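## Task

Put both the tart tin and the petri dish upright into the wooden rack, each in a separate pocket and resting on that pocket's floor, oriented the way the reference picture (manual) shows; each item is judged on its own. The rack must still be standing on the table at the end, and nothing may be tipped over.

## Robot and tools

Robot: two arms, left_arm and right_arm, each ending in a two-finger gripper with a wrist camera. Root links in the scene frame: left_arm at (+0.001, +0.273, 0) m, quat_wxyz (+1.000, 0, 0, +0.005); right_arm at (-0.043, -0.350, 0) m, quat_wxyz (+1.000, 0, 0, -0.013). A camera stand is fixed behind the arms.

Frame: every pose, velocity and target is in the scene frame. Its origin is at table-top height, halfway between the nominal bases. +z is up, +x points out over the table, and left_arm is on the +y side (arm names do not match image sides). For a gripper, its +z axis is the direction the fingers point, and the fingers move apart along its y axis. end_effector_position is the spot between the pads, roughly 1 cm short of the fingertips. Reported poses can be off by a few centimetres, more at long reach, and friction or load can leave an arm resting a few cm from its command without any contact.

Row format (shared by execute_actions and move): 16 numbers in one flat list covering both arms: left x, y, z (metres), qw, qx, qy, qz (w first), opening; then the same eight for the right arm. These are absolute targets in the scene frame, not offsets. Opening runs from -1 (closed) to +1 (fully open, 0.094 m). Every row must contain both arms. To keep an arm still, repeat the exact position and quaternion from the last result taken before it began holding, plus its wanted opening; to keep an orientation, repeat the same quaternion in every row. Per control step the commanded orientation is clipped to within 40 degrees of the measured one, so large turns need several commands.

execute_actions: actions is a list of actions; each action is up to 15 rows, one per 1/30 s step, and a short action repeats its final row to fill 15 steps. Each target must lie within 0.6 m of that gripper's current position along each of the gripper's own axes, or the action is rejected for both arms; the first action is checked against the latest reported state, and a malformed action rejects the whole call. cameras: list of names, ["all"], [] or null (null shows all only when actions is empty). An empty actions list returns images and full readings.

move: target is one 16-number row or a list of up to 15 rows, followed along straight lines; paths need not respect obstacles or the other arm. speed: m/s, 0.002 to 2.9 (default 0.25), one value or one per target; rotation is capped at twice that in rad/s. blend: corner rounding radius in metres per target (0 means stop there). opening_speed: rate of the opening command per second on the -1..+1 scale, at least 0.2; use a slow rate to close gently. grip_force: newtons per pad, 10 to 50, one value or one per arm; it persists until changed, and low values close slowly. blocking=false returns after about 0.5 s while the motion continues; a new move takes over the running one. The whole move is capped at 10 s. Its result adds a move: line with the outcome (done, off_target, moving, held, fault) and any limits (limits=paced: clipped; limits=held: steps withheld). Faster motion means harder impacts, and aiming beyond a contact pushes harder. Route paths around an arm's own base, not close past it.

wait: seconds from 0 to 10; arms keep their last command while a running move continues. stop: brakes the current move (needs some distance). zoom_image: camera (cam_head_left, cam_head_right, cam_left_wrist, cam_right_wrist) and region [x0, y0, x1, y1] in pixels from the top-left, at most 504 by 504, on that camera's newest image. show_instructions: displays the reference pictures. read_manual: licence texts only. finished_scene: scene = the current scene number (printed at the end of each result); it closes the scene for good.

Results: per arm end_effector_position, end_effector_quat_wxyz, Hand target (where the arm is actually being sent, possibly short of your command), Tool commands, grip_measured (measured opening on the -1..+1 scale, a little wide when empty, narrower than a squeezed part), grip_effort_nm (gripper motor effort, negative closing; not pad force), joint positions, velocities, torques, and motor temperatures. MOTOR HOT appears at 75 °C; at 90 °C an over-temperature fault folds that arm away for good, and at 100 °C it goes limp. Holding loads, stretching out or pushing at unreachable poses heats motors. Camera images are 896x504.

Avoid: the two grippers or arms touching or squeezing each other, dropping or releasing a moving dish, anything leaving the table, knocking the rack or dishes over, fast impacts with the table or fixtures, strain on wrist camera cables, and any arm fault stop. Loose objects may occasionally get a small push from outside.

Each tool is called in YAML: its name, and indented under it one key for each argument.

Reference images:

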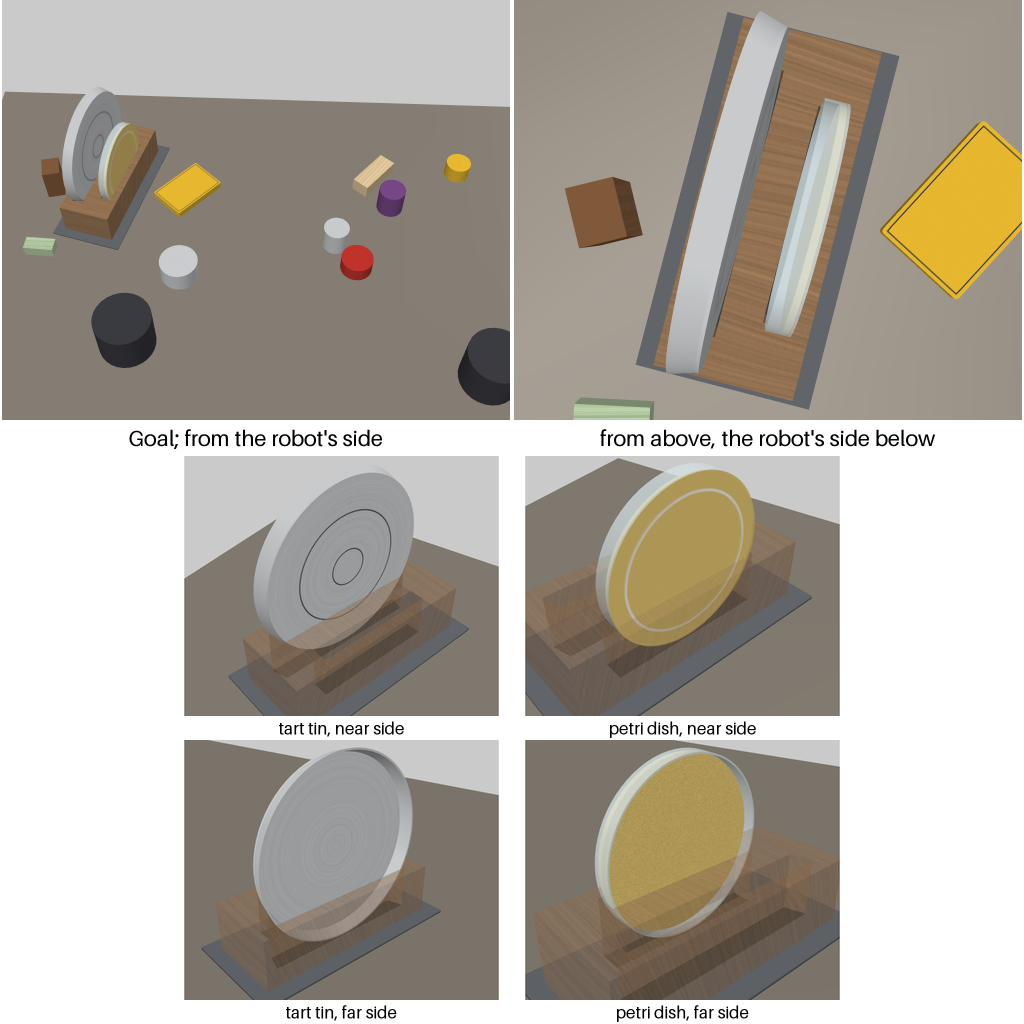

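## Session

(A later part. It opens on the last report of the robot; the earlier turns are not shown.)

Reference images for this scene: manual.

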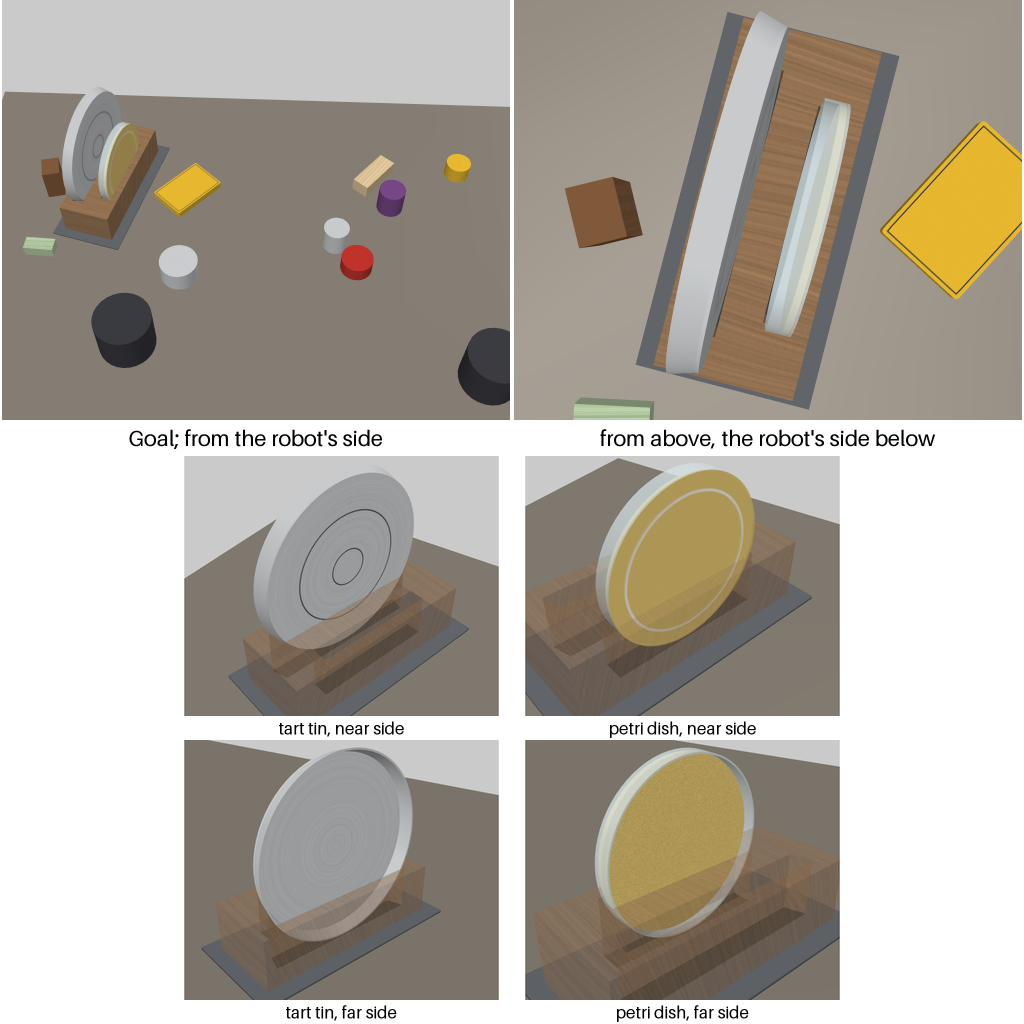

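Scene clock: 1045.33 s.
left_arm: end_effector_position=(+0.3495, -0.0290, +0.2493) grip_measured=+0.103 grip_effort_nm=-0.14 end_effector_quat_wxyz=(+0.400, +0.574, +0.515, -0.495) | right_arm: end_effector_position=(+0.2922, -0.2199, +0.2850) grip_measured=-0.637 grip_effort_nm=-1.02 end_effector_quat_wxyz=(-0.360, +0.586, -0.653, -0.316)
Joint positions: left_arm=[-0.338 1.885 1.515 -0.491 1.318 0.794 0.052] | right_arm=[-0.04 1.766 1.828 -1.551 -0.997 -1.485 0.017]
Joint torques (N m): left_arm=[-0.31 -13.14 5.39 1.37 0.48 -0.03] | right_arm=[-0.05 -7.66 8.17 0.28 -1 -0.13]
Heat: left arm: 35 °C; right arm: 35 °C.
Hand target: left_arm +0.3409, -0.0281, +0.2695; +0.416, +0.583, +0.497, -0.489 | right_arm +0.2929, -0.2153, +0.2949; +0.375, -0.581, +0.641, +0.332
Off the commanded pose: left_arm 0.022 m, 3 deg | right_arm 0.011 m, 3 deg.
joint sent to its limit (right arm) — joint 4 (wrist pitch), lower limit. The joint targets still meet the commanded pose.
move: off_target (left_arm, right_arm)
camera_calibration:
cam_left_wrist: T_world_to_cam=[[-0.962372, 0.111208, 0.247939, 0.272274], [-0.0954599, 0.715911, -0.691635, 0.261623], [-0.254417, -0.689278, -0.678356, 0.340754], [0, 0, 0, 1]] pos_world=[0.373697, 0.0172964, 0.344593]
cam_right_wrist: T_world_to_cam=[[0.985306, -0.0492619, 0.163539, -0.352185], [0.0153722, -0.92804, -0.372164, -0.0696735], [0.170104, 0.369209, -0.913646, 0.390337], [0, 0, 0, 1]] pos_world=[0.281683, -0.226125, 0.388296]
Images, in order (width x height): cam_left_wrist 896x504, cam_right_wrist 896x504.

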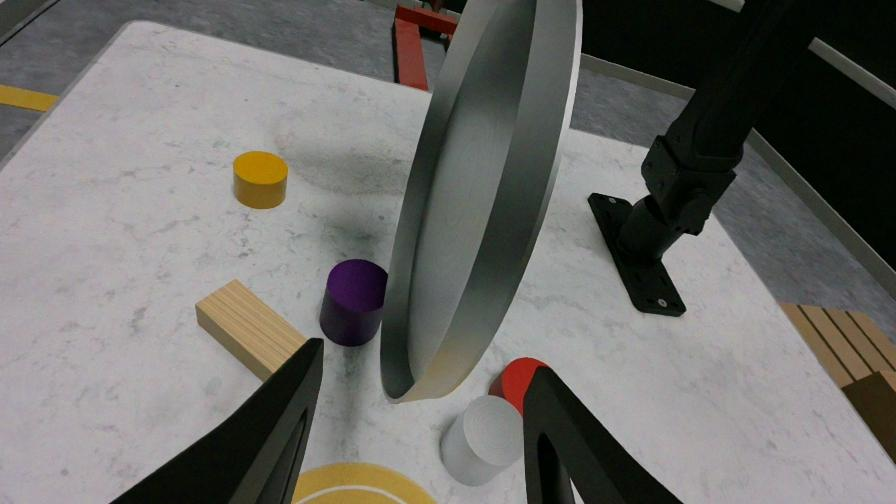

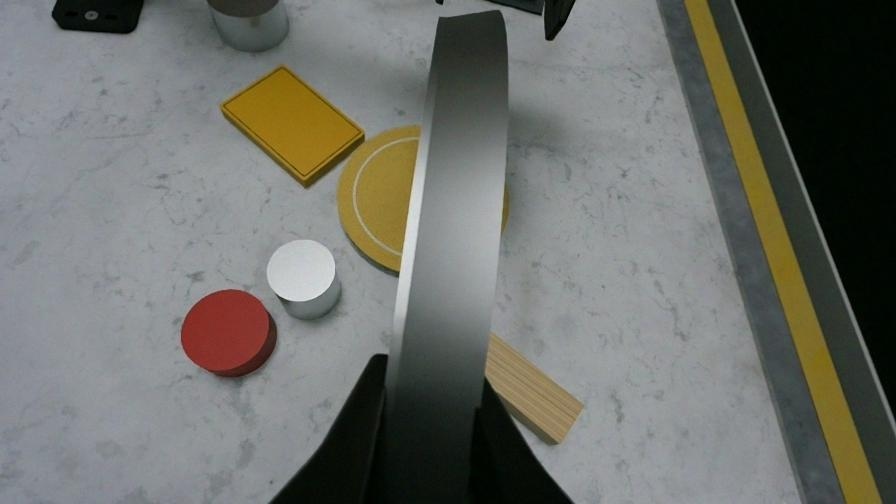

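move:
  target: [0.331,-0.066,0.256,0.4174,0.5825,0.4975,-0.4888,0.1,0.293,-0.215,0.295,0.3686,-0.5851,0.6385,0.3378,-0.8]
  speed: 0.08
  cameras: ["cam_left_wrist","cam_right_wrist"]

Scene clock: 1098.33 s.
left_arm: end_effector_position=(+0.3385, -0.0678, +0.2329) grip_measured=+0.103 grip_effort_nm=-0.14 end_effector_quat_wxyz=(+0.397, +0.575, +0.516, -0.496) | right_arm: end_effector_position=(+0.2922, -0.2199, +0.2850) grip_measured=-0.637 grip_effort_nm=-1.02 end_effector_quat_wxyz=(-0.360, +0.586, -0.653, -0.316)
Joint positions: left_arm=[-0.438 1.881 1.401 -0.165 1.244 0.563 0.052] | right_arm=[-0.04 1.766 1.828 -1.551 -0.997 -1.485 0.017]
Joint torques (N m): left_arm=[-0.24 -13.46 5.48 1.6 0.36 -0.03] | right_arm=[-0.06 -7.65 8.21 0.28 -0.99 -0.12]
Motor temperatures (°C): left_arm=[24 40 31 31 28 24 23] | right_arm=[24 34 33 26 27 25 30]
Heat: left arm: 40 °C; right arm: 34 °C.
Hand target: left_arm +0.3309, -0.0660, +0.2555; +0.417, +0.583, +0.497, -0.489 | right_arm +0.2929, -0.2153, +0.2949; +0.375, -0.581, +0.641, +0.332
Off the commanded pose: left_arm 0.024 m, 3 deg | right_arm 0.011 m, 3 deg.
joint sent to its limit (right arm) — joint 4 (wrist pitch), lower limit. The joint targets still meet the commanded pose.
move: off_target (left_arm, right_arm)
camera_calibration:
cam_left_wrist: T_world_to_cam=[[-0.961175, 0.111393, 0.252456, 0.268673], [-0.0974104, 0.719021, -0.688128, 0.277053], [-0.258174, -0.686003, -0.680254, 0.302062], [0, 0, 0, 1]] pos_world=[0.363214, -0.0219193, 0.328298]
cam_right_wrist: T_world_to_cam=[[0.985306, -0.0492619, 0.163539, -0.352185], [0.0153722, -0.92804, -0.372164, -0.0696735], [0.170104, 0.369209, -0.913646, 0.390337], [0, 0, 0, 1]] pos_world=[0.281683, -0.226125, 0.388296]
Images, in order (width x height): cam_left_wrist 896x504, cam_right_wrist 896x504.

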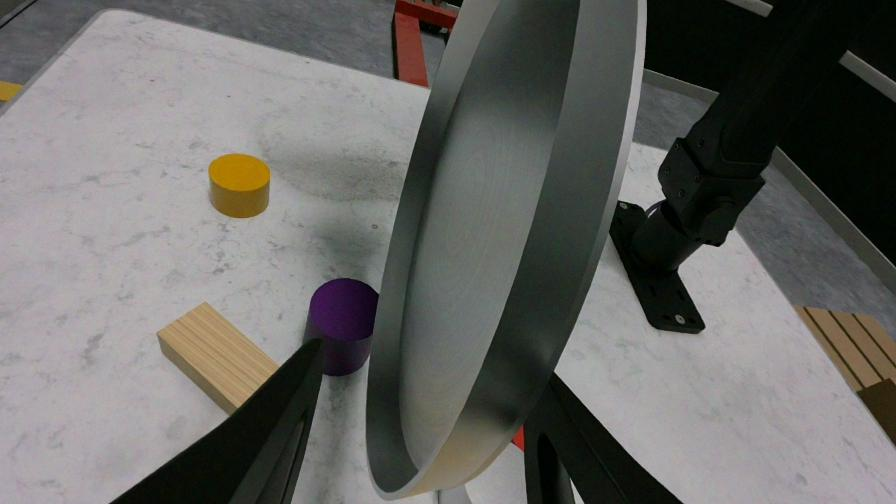

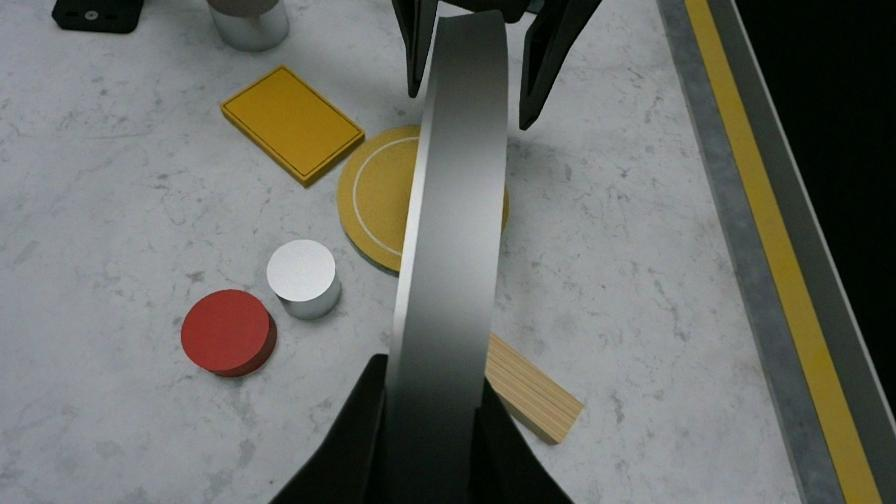

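move:
  target: [0.3245,-0.099,0.250,0.4174,0.5825,0.4975,-0.4888,0.1,0.293,-0.215,0.295,0.3686,-0.5851,0.6385,0.3378,-0.8]
  speed: 0.06
  cameras: ["cam_left_wrist","cam_right_wrist"]

Scene clock: 1111.13 s.
left_arm: end_effector_position=(+0.3285, -0.0993, +0.2389) grip_measured=+0.103 grip_effort_nm=-0.14 end_effector_quat_wxyz=(+0.407, +0.579, +0.508, -0.491) | right_arm: end_effector_position=(+0.2922, -0.2199, +0.2850) grip_measured=-0.637 grip_effort_nm=-1.02 end_effector_quat_wxyz=(-0.360, +0.586, -0.653, -0.316)
Joint positions: left_arm=[-0.519 1.881 1.388 -0.013 1.176 0.445 0.052] | right_arm=[-0.04 1.766 1.828 -1.551 -0.997 -1.485 0.017]
Joint torques (N m): left_arm=[-0.28 -11.08 5.57 1.72 0.26 -0.08] | right_arm=[-0.05 -7.66 8.18 0.28 -0.99 -0.13]
Heat: left arm: 39 °C; right arm: 34 °C.
Hand target: left_arm +0.3244, -0.0990, +0.2500; +0.417, +0.583, +0.497, -0.489 | right_arm +0.2929, -0.2153, +0.2949; +0.375, -0.581, +0.641, +0.332
Off the commanded pose: left_arm 0.012 m, 2 deg | right_arm 0.011 m, 3 deg.
joint sent to its limit (right arm) — joint 4 (wrist pitch), lower limit. The joint targets still meet the commanded pose.
move: off_target (left_arm, right_arm)
camera_calibration:
cam_left_wrist: T_world_to_cam=[[-0.967081, 0.115141, 0.22693, 0.269444], [-0.0790502, 0.711725, -0.697996, 0.298503], [-0.24188, -0.692958, -0.679194, 0.275615], [0, 0, 0, 1]] pos_world=[0.350837, -0.0524867, 0.334405]
cam_right_wrist: T_world_to_cam=[[0.985306, -0.0492619, 0.163539, -0.352185], [0.0153722, -0.92804, -0.372164, -0.0696735], [0.170104, 0.369209, -0.913646, 0.390337], [0, 0, 0, 1]] pos_world=[0.281683, -0.226125, 0.388296]
Images, in order (width x height): cam_left_wrist 896x504, cam_right_wrist 896x504.

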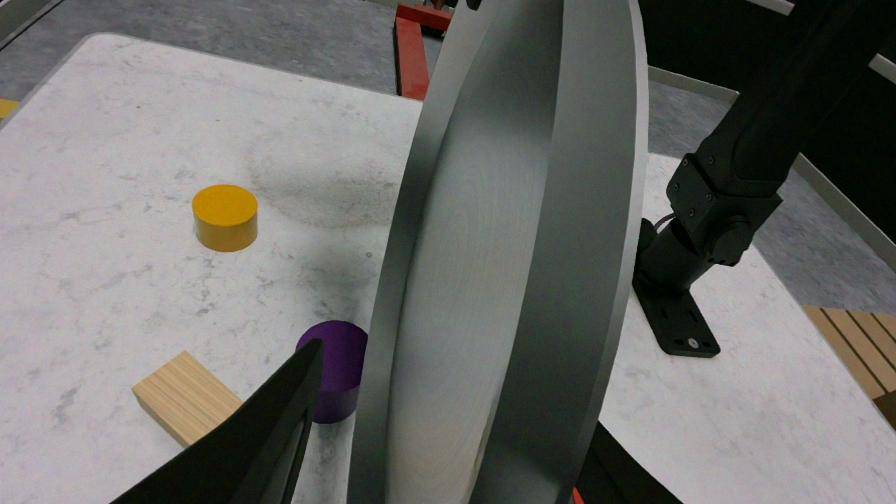

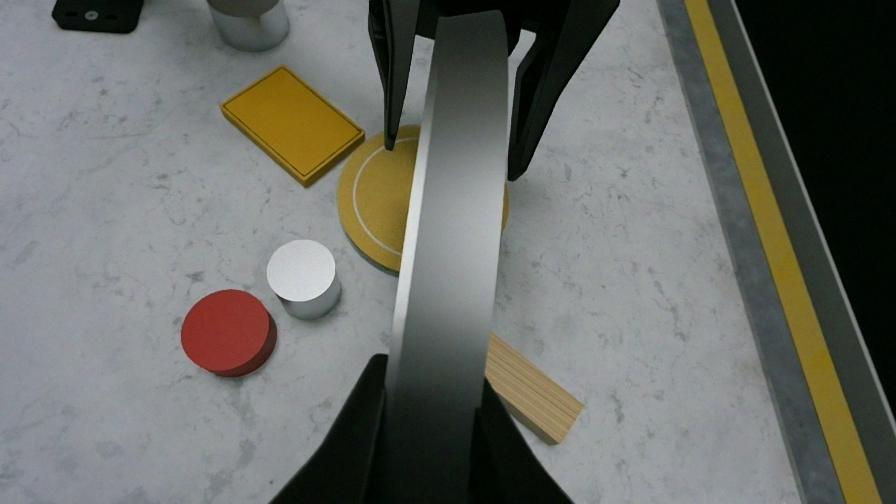

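move:
  target:
    - [0.328,-0.099,0.250,0.4174,0.5825,0.4975,-0.4888,0.1,0.293,-0.215,0.295,0.3686,-0.5851,0.6385,0.3378,-0.8]
    - [0.328,-0.099,0.250,0.4174,0.5825,0.4975,-0.4888,-0.8,0.293,-0.215,0.295,0.3686,-0.5851,0.6385,0.3378,-0.8]
  speed: 0.04
  opening_speed: 0.35
  cameras: ["cam_left_wrist","cam_right_wrist"]

Scene clock: 1127.03 s.
left_arm: end_effector_position=(+0.3243, -0.0991, +0.2418) grip_measured=-0.699 grip_effort_nm=-1.02 end_effector_quat_wxyz=(+0.418, +0.596, +0.481, -0.489) | right_arm: end_effector_position=(+0.2930, -0.2202, +0.2869) grip_measured=-0.641 grip_effort_nm=-1.02 end_effector_quat_wxyz=(+0.361, -0.574, +0.660, +0.323)
Joint positions: left_arm=[-0.519 1.881 1.388 -0.008 1.204 0.503 0.014] | right_arm=[-0.044 1.766 1.828 -1.549 -1.009 -1.457 0.017]
Joint torques (N m): left_arm=[0.14 -10.06 7.13 1.54 0.05 -0.56] | right_arm=[0.42 -7.61 8.2 0.25 -0.88 -0.43]
Heat: left arm: 38 °C; right arm: 34 °C.
Hand target: left_arm +0.3279, -0.0988, +0.2501; +0.417, +0.583, +0.497, -0.489 | right_arm +0.2929, -0.2151, +0.2948; +0.375, -0.581, +0.641, +0.333
Off the commanded pose: left_arm 0.009 m, 2 deg | right_arm 0.010 m, 3 deg.
joint sent to its limit (right arm) — joint 4 (wrist pitch), lower limit. The joint targets still meet the commanded pose.
move: off_target (right_arm); target 2's new opening was sent with left_arm's hand 0.011 m and 2 deg from that target
camera_calibration:
cam_left_wrist: T_world_to_cam=[[-0.973145, 0.154076, 0.171023, 0.283976], [-0.0158712, 0.696281, -0.717594, 0.282696], [-0.229644, -0.701037, -0.675137, 0.270934], [0, 0, 0, 1]] pos_world=[0.343055, -0.0506547, 0.337212]
cam_right_wrist: T_world_to_cam=[[0.987351, -0.0691466, 0.142676, -0.352253], [-0.00883497, -0.922484, -0.385934, -0.0569734], [0.158302, 0.379792, -0.911427, 0.397123], [0, 0, 0, 1]] pos_world=[0.284428, -0.227738, 0.390218]
Images, in order (width x height): cam_left_wrist 896x504, cam_right_wrist 896x504.

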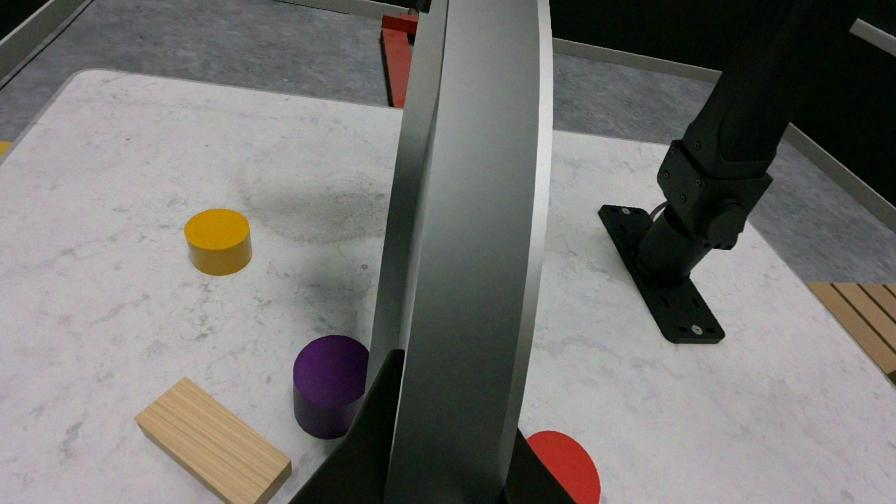

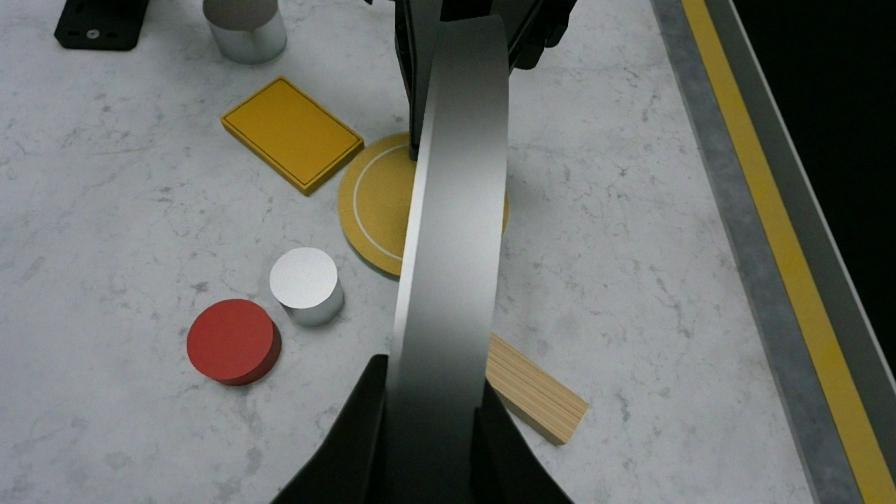

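move:
  target:
    - [0.328,-0.099,0.250,0.4174,0.5825,0.4975,-0.4888,-0.85,0.293,-0.217,0.295,0.3686,-0.5851,0.6385,0.3378,0.0]
    - [0.328,-0.099,0.250,0.4174,0.5825,0.4975,-0.4888,-0.85,0.280,-0.32,0.36,0.3686,-0.5851,0.6385,0.3378,0.0]
  speed: [0.04,0.12]
  opening_speed: 0.6
  cameras: ["all"]

Scene clock: 1137.20 s.
left_arm: end_effector_position=(+0.3292, -0.1000, +0.2374) grip_measured=-0.708 grip_effort_nm=-1.03 end_effector_quat_wxyz=(+0.407, +0.579, +0.511, -0.488) | right_arm: end_effector_position=(+0.2870, -0.3235, +0.3480) grip_measured=-0.001 grip_effort_nm=0.08 end_effector_quat_wxyz=(+0.481, -0.489, +0.698, +0.204)
Joint positions: left_arm=[-0.521 1.881 1.388 -0.018 1.165 0.449 0.014] | right_arm=[-0.398 1.594 1.828 -1.549 -1.084 -1.494 0.047]
Joint torques (N m): left_arm=[0.29 -10.15 6.87 1.71 0.43 -0.06] | right_arm=[-0.58 -8.4 6.78 0.56 -0.78 -0.12]
Heat: left arm: 38 °C; right arm: 34 °C.
Hand target: left_arm +0.3278, -0.0990, +0.2500; +0.417, +0.583, +0.497, -0.489 | right_arm +0.2803, -0.3194, +0.3595; +0.494, -0.491, +0.688, +0.205
Off the commanded pose: left_arm 0.013 m, 2 deg | right_arm 0.014 m, 24 deg.
joint sent to its limit (right arm) — joint 4 (wrist pitch), lower limit. The joint targets are off in orientation, not in position.
move: off_target (left_arm, right_arm)
camera_calibration:
cam_left_wrist: T_world_to_cam=[[-0.968431, 0.107316, 0.224999, 0.270609], [-0.081888, 0.715547, -0.693748, 0.298262], [-0.235448, -0.690272, -0.68417, 0.273607], [0, 0, 0, 1]] pos_world=[0.350911, -0.0535981, 0.333225]
cam_right_wrist: T_world_to_cam=[[0.862281, -0.375238, 0.3401, -0.494093], [-0.213782, -0.878498, -0.427246, -0.0413611], [0.459096, 0.295699, -0.837731, 0.353856], [0, 0, 0, 1]] pos_world=[0.254751, -0.326373, 0.446805]

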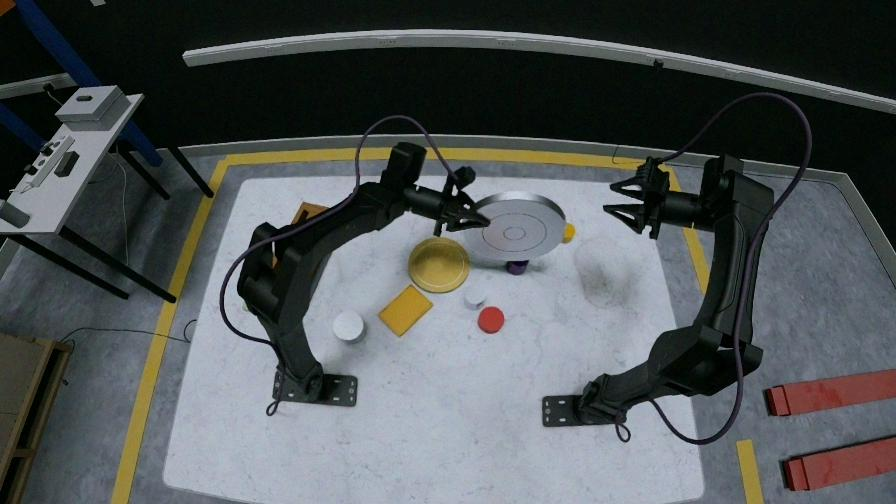

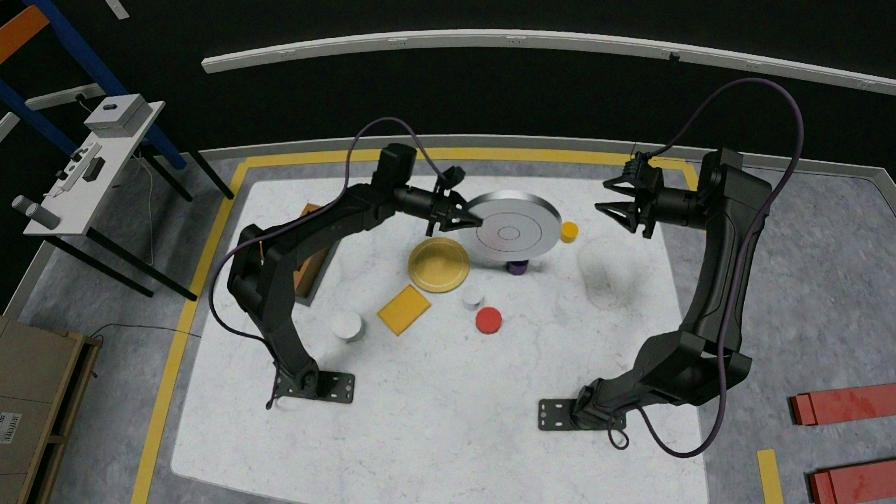

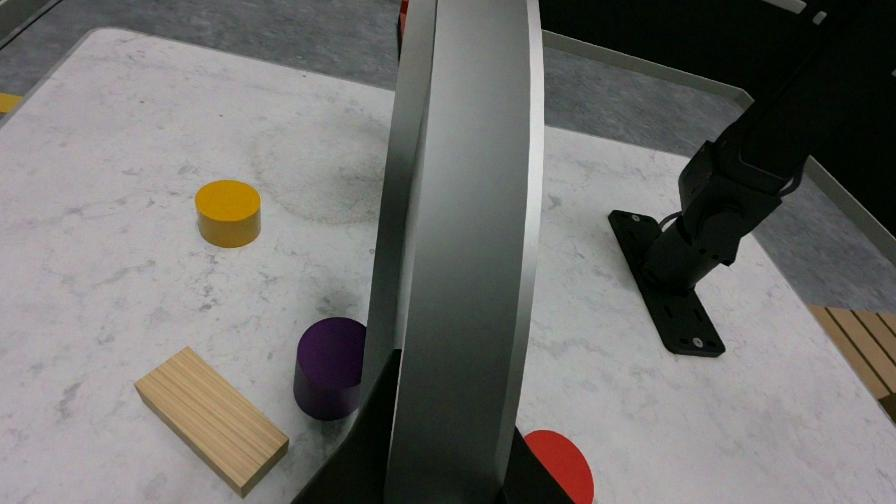

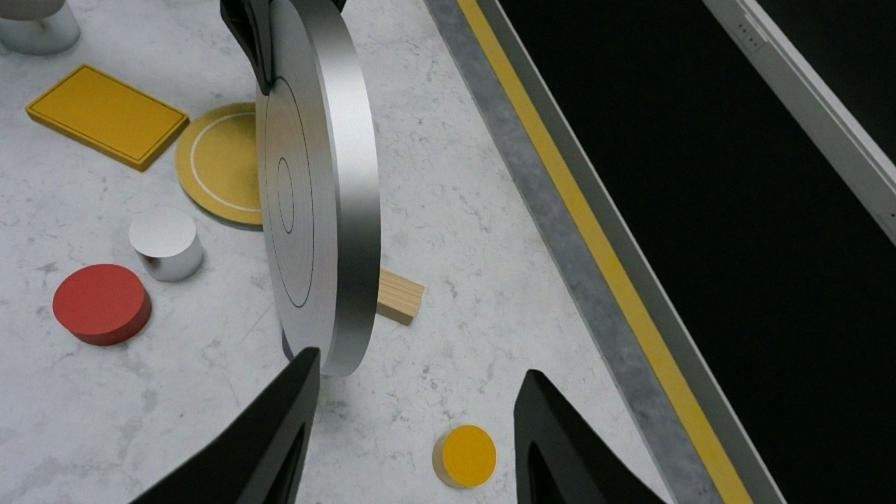

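zoom_image:
  camera: "cam_head_left"
  region: [230, 190, 370, 320]

move:
  target: [0.328,-0.099,0.250,0.4174,0.5825,0.4975,-0.4888,-0.85,0.25,-0.24,0.30,0.5,-0.5,0.5,0.5,0.0]
  speed: 0.2
  cameras: ["cam_right_wrist"]

Scaled by 3.600 from the camera's 896x504 image, which has a finer 1280x720 frame.

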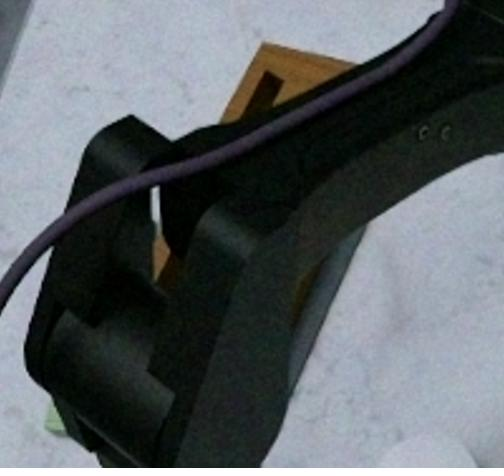

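Scene clock: 1152.80 s.
left_arm: end_effector_position=(+0.3292, -0.1000, +0.2373) grip_measured=-0.708 grip_effort_nm=-1.03 end_effector_quat_wxyz=(+0.407, +0.579, +0.511, -0.488) | right_arm: end_effector_position=(+0.2520, -0.2424, +0.2963) grip_measured=-0.001 grip_effort_nm=0.08 end_effector_quat_wxyz=(+0.532, -0.461, +0.579, +0.412)
Joint positions: left_arm=[-0.521 1.881 1.388 -0.019 1.165 0.449 0.014] | right_arm=[-0.235 1.59 1.345 -1.559 -1.474 -1.818 0.047]
Joint torques (N m): left_arm=[0.28 -10.15 6.89 1.72 0.43 -0.05] | right_arm=[0.7 -6.87 5.05 -0.12 -0.87 -0.18]
Heat: left arm: 37 °C; right arm: 35 °C.
Hand target: left_arm +0.3278, -0.0990, +0.2500; +0.417, +0.583, +0.497, -0.489 | right_arm +0.2503, -0.2396, +0.2999; +0.540, -0.453, +0.571, +0.421
Off the commanded pose: left_arm 0.013 m, 2 deg | right_arm 0.005 m, 15 deg.
joint sent to its limit (right arm) — joint 4 (wrist pitch), lower limit. The joint targets are off in orientation, not in position.
move: off_target (left_arm, right_arm)
camera_calibration:
cam_right_wrist: T_world_to_cam=[[0.952326, -0.246671, 0.179524, -0.359762], [-0.0285116, -0.657829, -0.752627, 0.103535], [0.303747, 0.711628, -0.633501, 0.38202], [0, 0, 0, 1]] pos_world=[0.229525, -0.29249, 0.384519]
Images, in order (width x height): cam_right_wrist 896x504.

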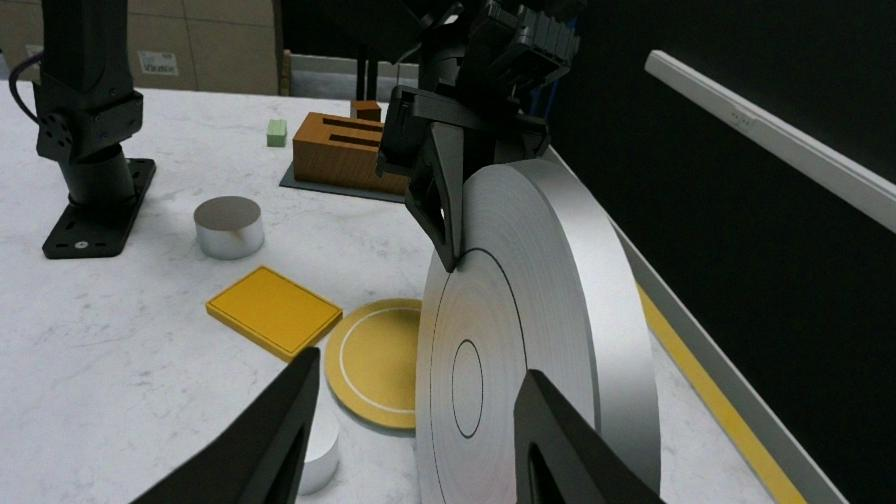

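move:
  target:
    - [0.33,0.0,0.31,0.4174,0.5825,0.4975,-0.4888,-0.85,0.25,-0.24,0.30,0.5,-0.5,0.5,0.5,0.0]
    - [0.33,0.14,0.35,0.4435,0.3999,0.7682,-0.2309,-0.85,0.25,-0.24,0.30,0.5,-0.5,0.5,0.5,0.0]
    - [0.28,0.35,0.34,0.3806,0.0966,0.9188,-0.0400,-0.85,0.25,-0.24,0.30,0.5,-0.5,0.5,0.5,0.0]
  speed: 0.22
  blend: [0.05,0.05,0]
  cameras: ["all"]

Scene clock: 1237.77 s.
left_arm: end_effector_position=(+0.2772, +0.3483, +0.3287) grip_measured=-0.708 grip_effort_nm=-1.03 end_effector_quat_wxyz=(+0.365, +0.088, +0.925, -0.048) | right_arm: end_effector_position=(+0.2520, -0.2424, +0.2964) grip_measured=-0.001 grip_effort_nm=0.08 end_effector_quat_wxyz=(+0.532, -0.461, +0.578, +0.412)
Joint positions: left_arm=[0.571 1.279 1.664 -1.38 0.518 0.615 0.014] | right_arm=[-0.235 1.59 1.345 -1.559 -1.474 -1.818 0.047]
Joint torques (N m): left_arm=[0.59 -2.09 7.83 1.39 0.36 0.1] | right_arm=[0.73 -6.89 5.05 -0.13 -0.88 -0.19]
Heat: left arm: 37 °C; right arm: 34 °C.
Hand target: left_arm +0.2797, +0.3498, +0.3399; +0.381, +0.097, +0.919, -0.040 | right_arm +0.2503, -0.2395, +0.3000; +0.540, -0.453, +0.571, +0.421
Off the commanded pose: left_arm 0.012 m, 2 deg | right_arm 0.005 m, 15 deg.
joint sent to its limit (right arm) — joint 4 (wrist pitch), lower limit. The joint targets are off in orientation, not in position.
move: off_target (left_arm, right_arm)
camera_calibration:
cam_left_wrist: T_world_to_cam=[[-0.0521034, -0.984861, 0.165331, 0.297622], [-0.987133, 0.0257303, -0.157819, 0.35155], [0.151175, -0.171426, -0.973529, 0.440515], [0, 0, 0, 1]] pos_world=[0.295939, 0.359587, 0.43513]
cam_right_wrist: T_world_to_cam=[[0.952182, -0.246903, 0.179967, -0.36001], [-0.0281211, -0.657353, -0.753058, 0.103761], [0.304234, 0.711987, -0.632863, 0.381904], [0, 0, 0, 1]] pos_world=[0.229525, -0.292591, 0.384621]

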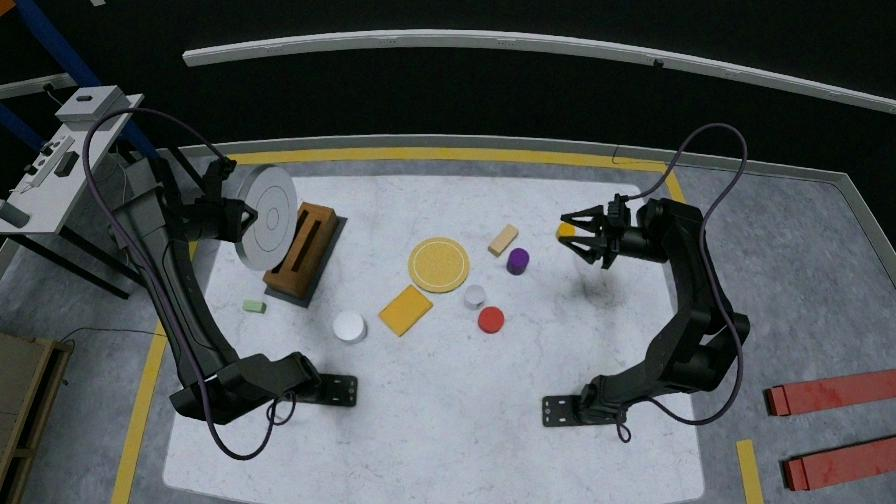

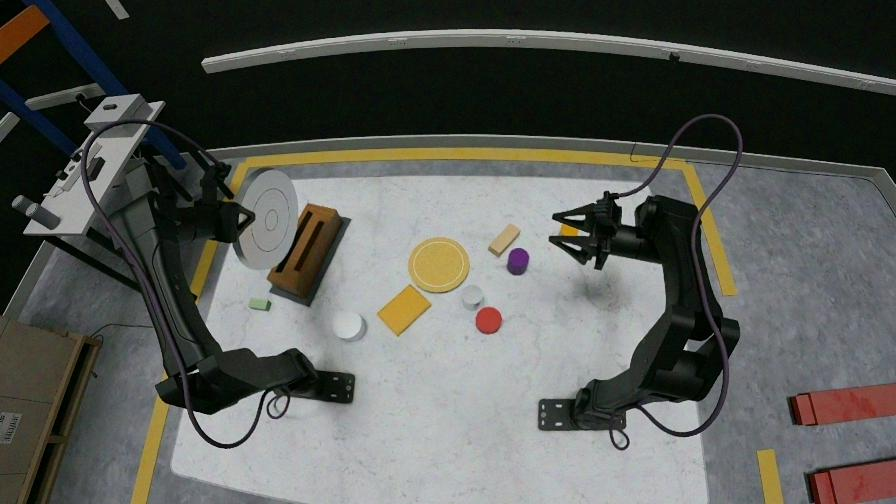

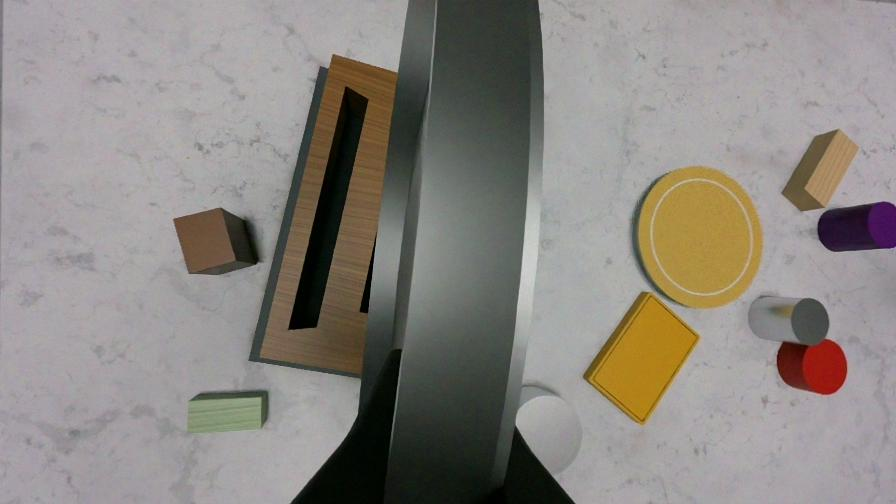

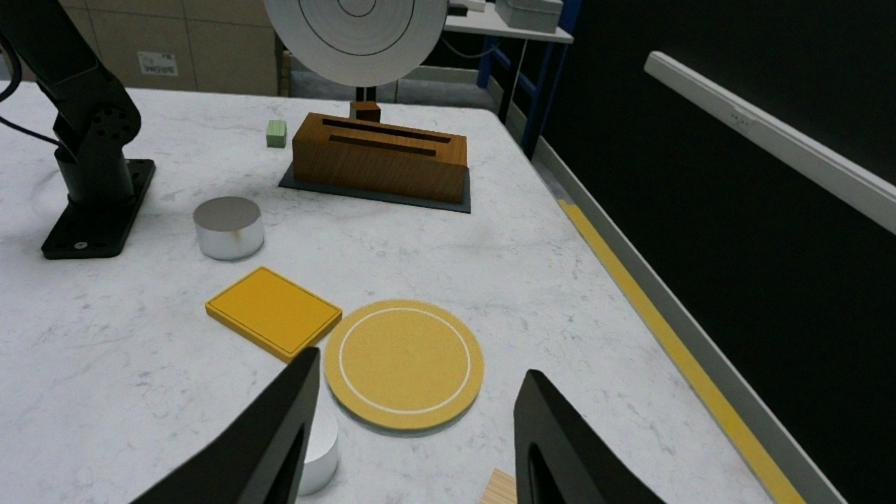

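move:
  target: [0.344,0.42,0.290,0.3798,0.1126,0.9170,-0.0467,-0.85,0.25,-0.24,0.30,0.5,-0.5,0.5,0.5,0.0]
  speed: 0.12
  cameras: ["cam_left_wrist","cam_right_wrist","cam_head_right"]

zoom_image:
  camera: "cam_head_right"
  region: [200, 150, 380, 320]

Scene clock: 1397.57 s.
left_arm: end_effector_position=(+0.3365, +0.4191, +0.2756) grip_measured=-0.708 grip_effort_nm=-1.03 end_effector_quat_wxyz=(+0.353, +0.099, +0.929, -0.052) | right_arm: end_effector_position=(+0.2520, -0.2424, +0.2964) grip_measured=-0.001 grip_effort_nm=0.08 end_effector_quat_wxyz=(+0.532, -0.461, +0.578, +0.412)
Joint positions: left_arm=[0.664 1.541 1.664 -1.201 0.561 0.742 0.014] | right_arm=[-0.235 1.59 1.345 -1.559 -1.474 -1.818 0.047]
Joint torques (N m): left_arm=[0.55 -5.39 7.75 1.48 0.67 0.1] | right_arm=[0.72 -6.84 5.04 -0.12 -0.88 -0.17]
Motor temperatures (°C): left_arm=[24 32 31 32 27 25 27] | right_arm=[24 33 31 25 28 25 27]
Heat: left arm: 32 °C; right arm: 33 °C.
Hand target: left_arm +0.3433, +0.4198, +0.2899; +0.379, +0.113, +0.917, -0.046 | right_arm +0.2503, -0.2395, +0.2999; +0.540, -0.453, +0.571, +0.421
Off the commanded pose: left_arm 0.016 m, 4 deg | right_arm 0.005 m, 15 deg.
joint sent to its limit (right arm) — joint 4 (wrist pitch), lower limit. The joint targets are off in orientation, not in position.
move: off_target (left_arm, right_arm)
camera_calibration:
cam_left_wrist: T_world_to_cam=[[-0.069841, -0.984197, 0.162723, 0.385621], [-0.989998, 0.0483391, -0.13254, 0.384494], [0.12258, -0.170352, -0.977729, 0.402284], [0, 0, 0, 1]] pos_world=[0.358268, 0.429471, 0.381536]
cam_right_wrist: T_world_to_cam=[[0.952182, -0.246903, 0.179967, -0.36001], [-0.0281211, -0.657353, -0.753058, 0.103761], [0.304234, 0.711987, -0.632863, 0.381904], [0, 0, 0, 1]] pos_world=[0.229525, -0.292591, 0.384621]
Images, in order (width x height): cam_head_right 896x504, cam_left_wrist 896x504, cam_right_wrist 896x504.

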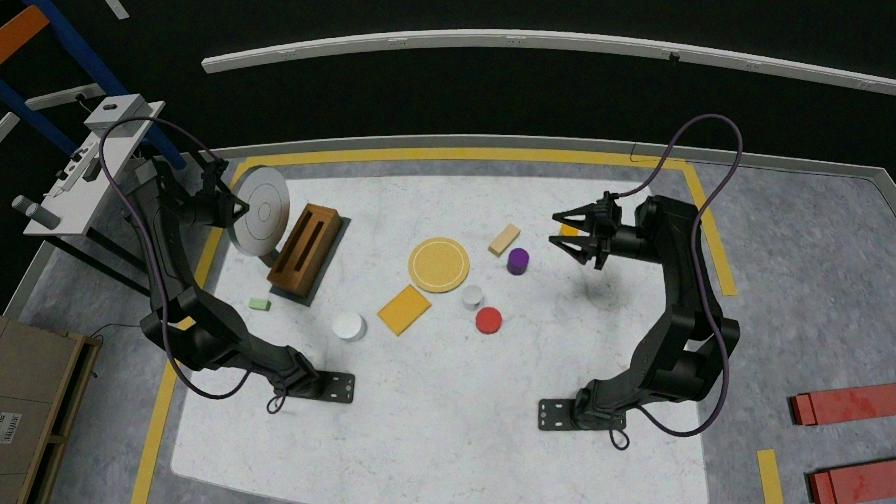

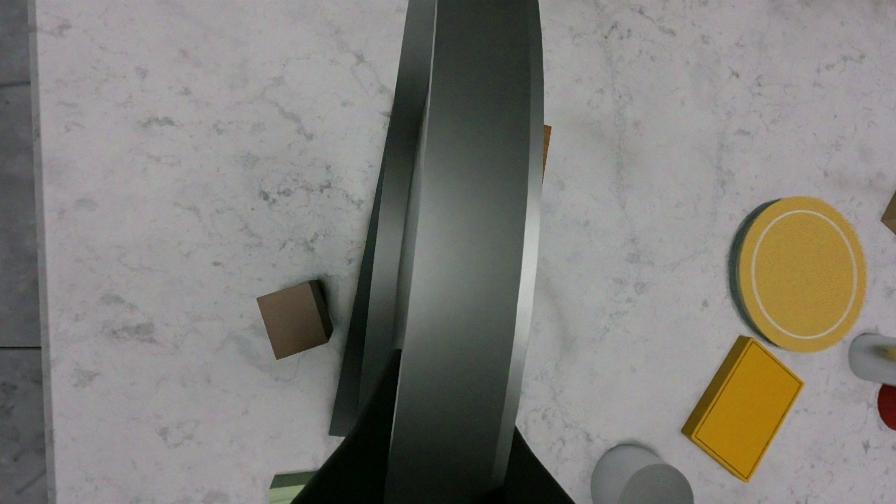

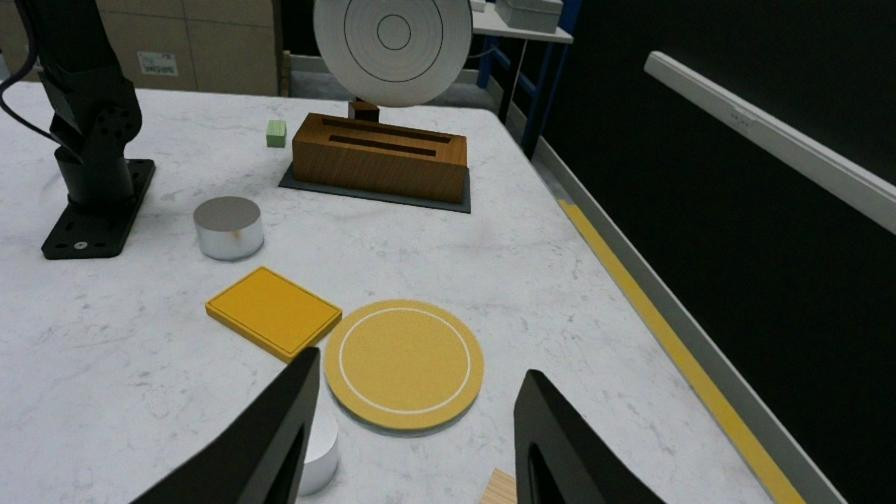

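Scaled by 2.800 from the camera's 896x504 image, which has a finer 1280x720 frame.

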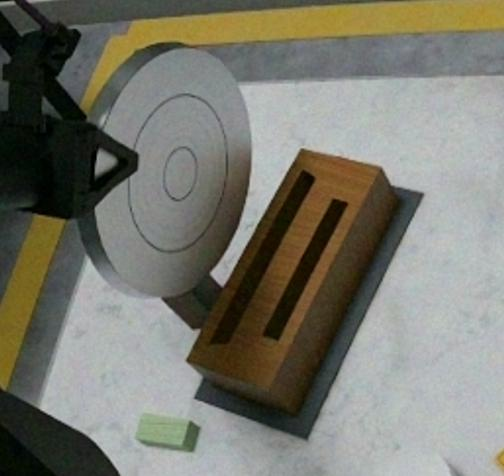

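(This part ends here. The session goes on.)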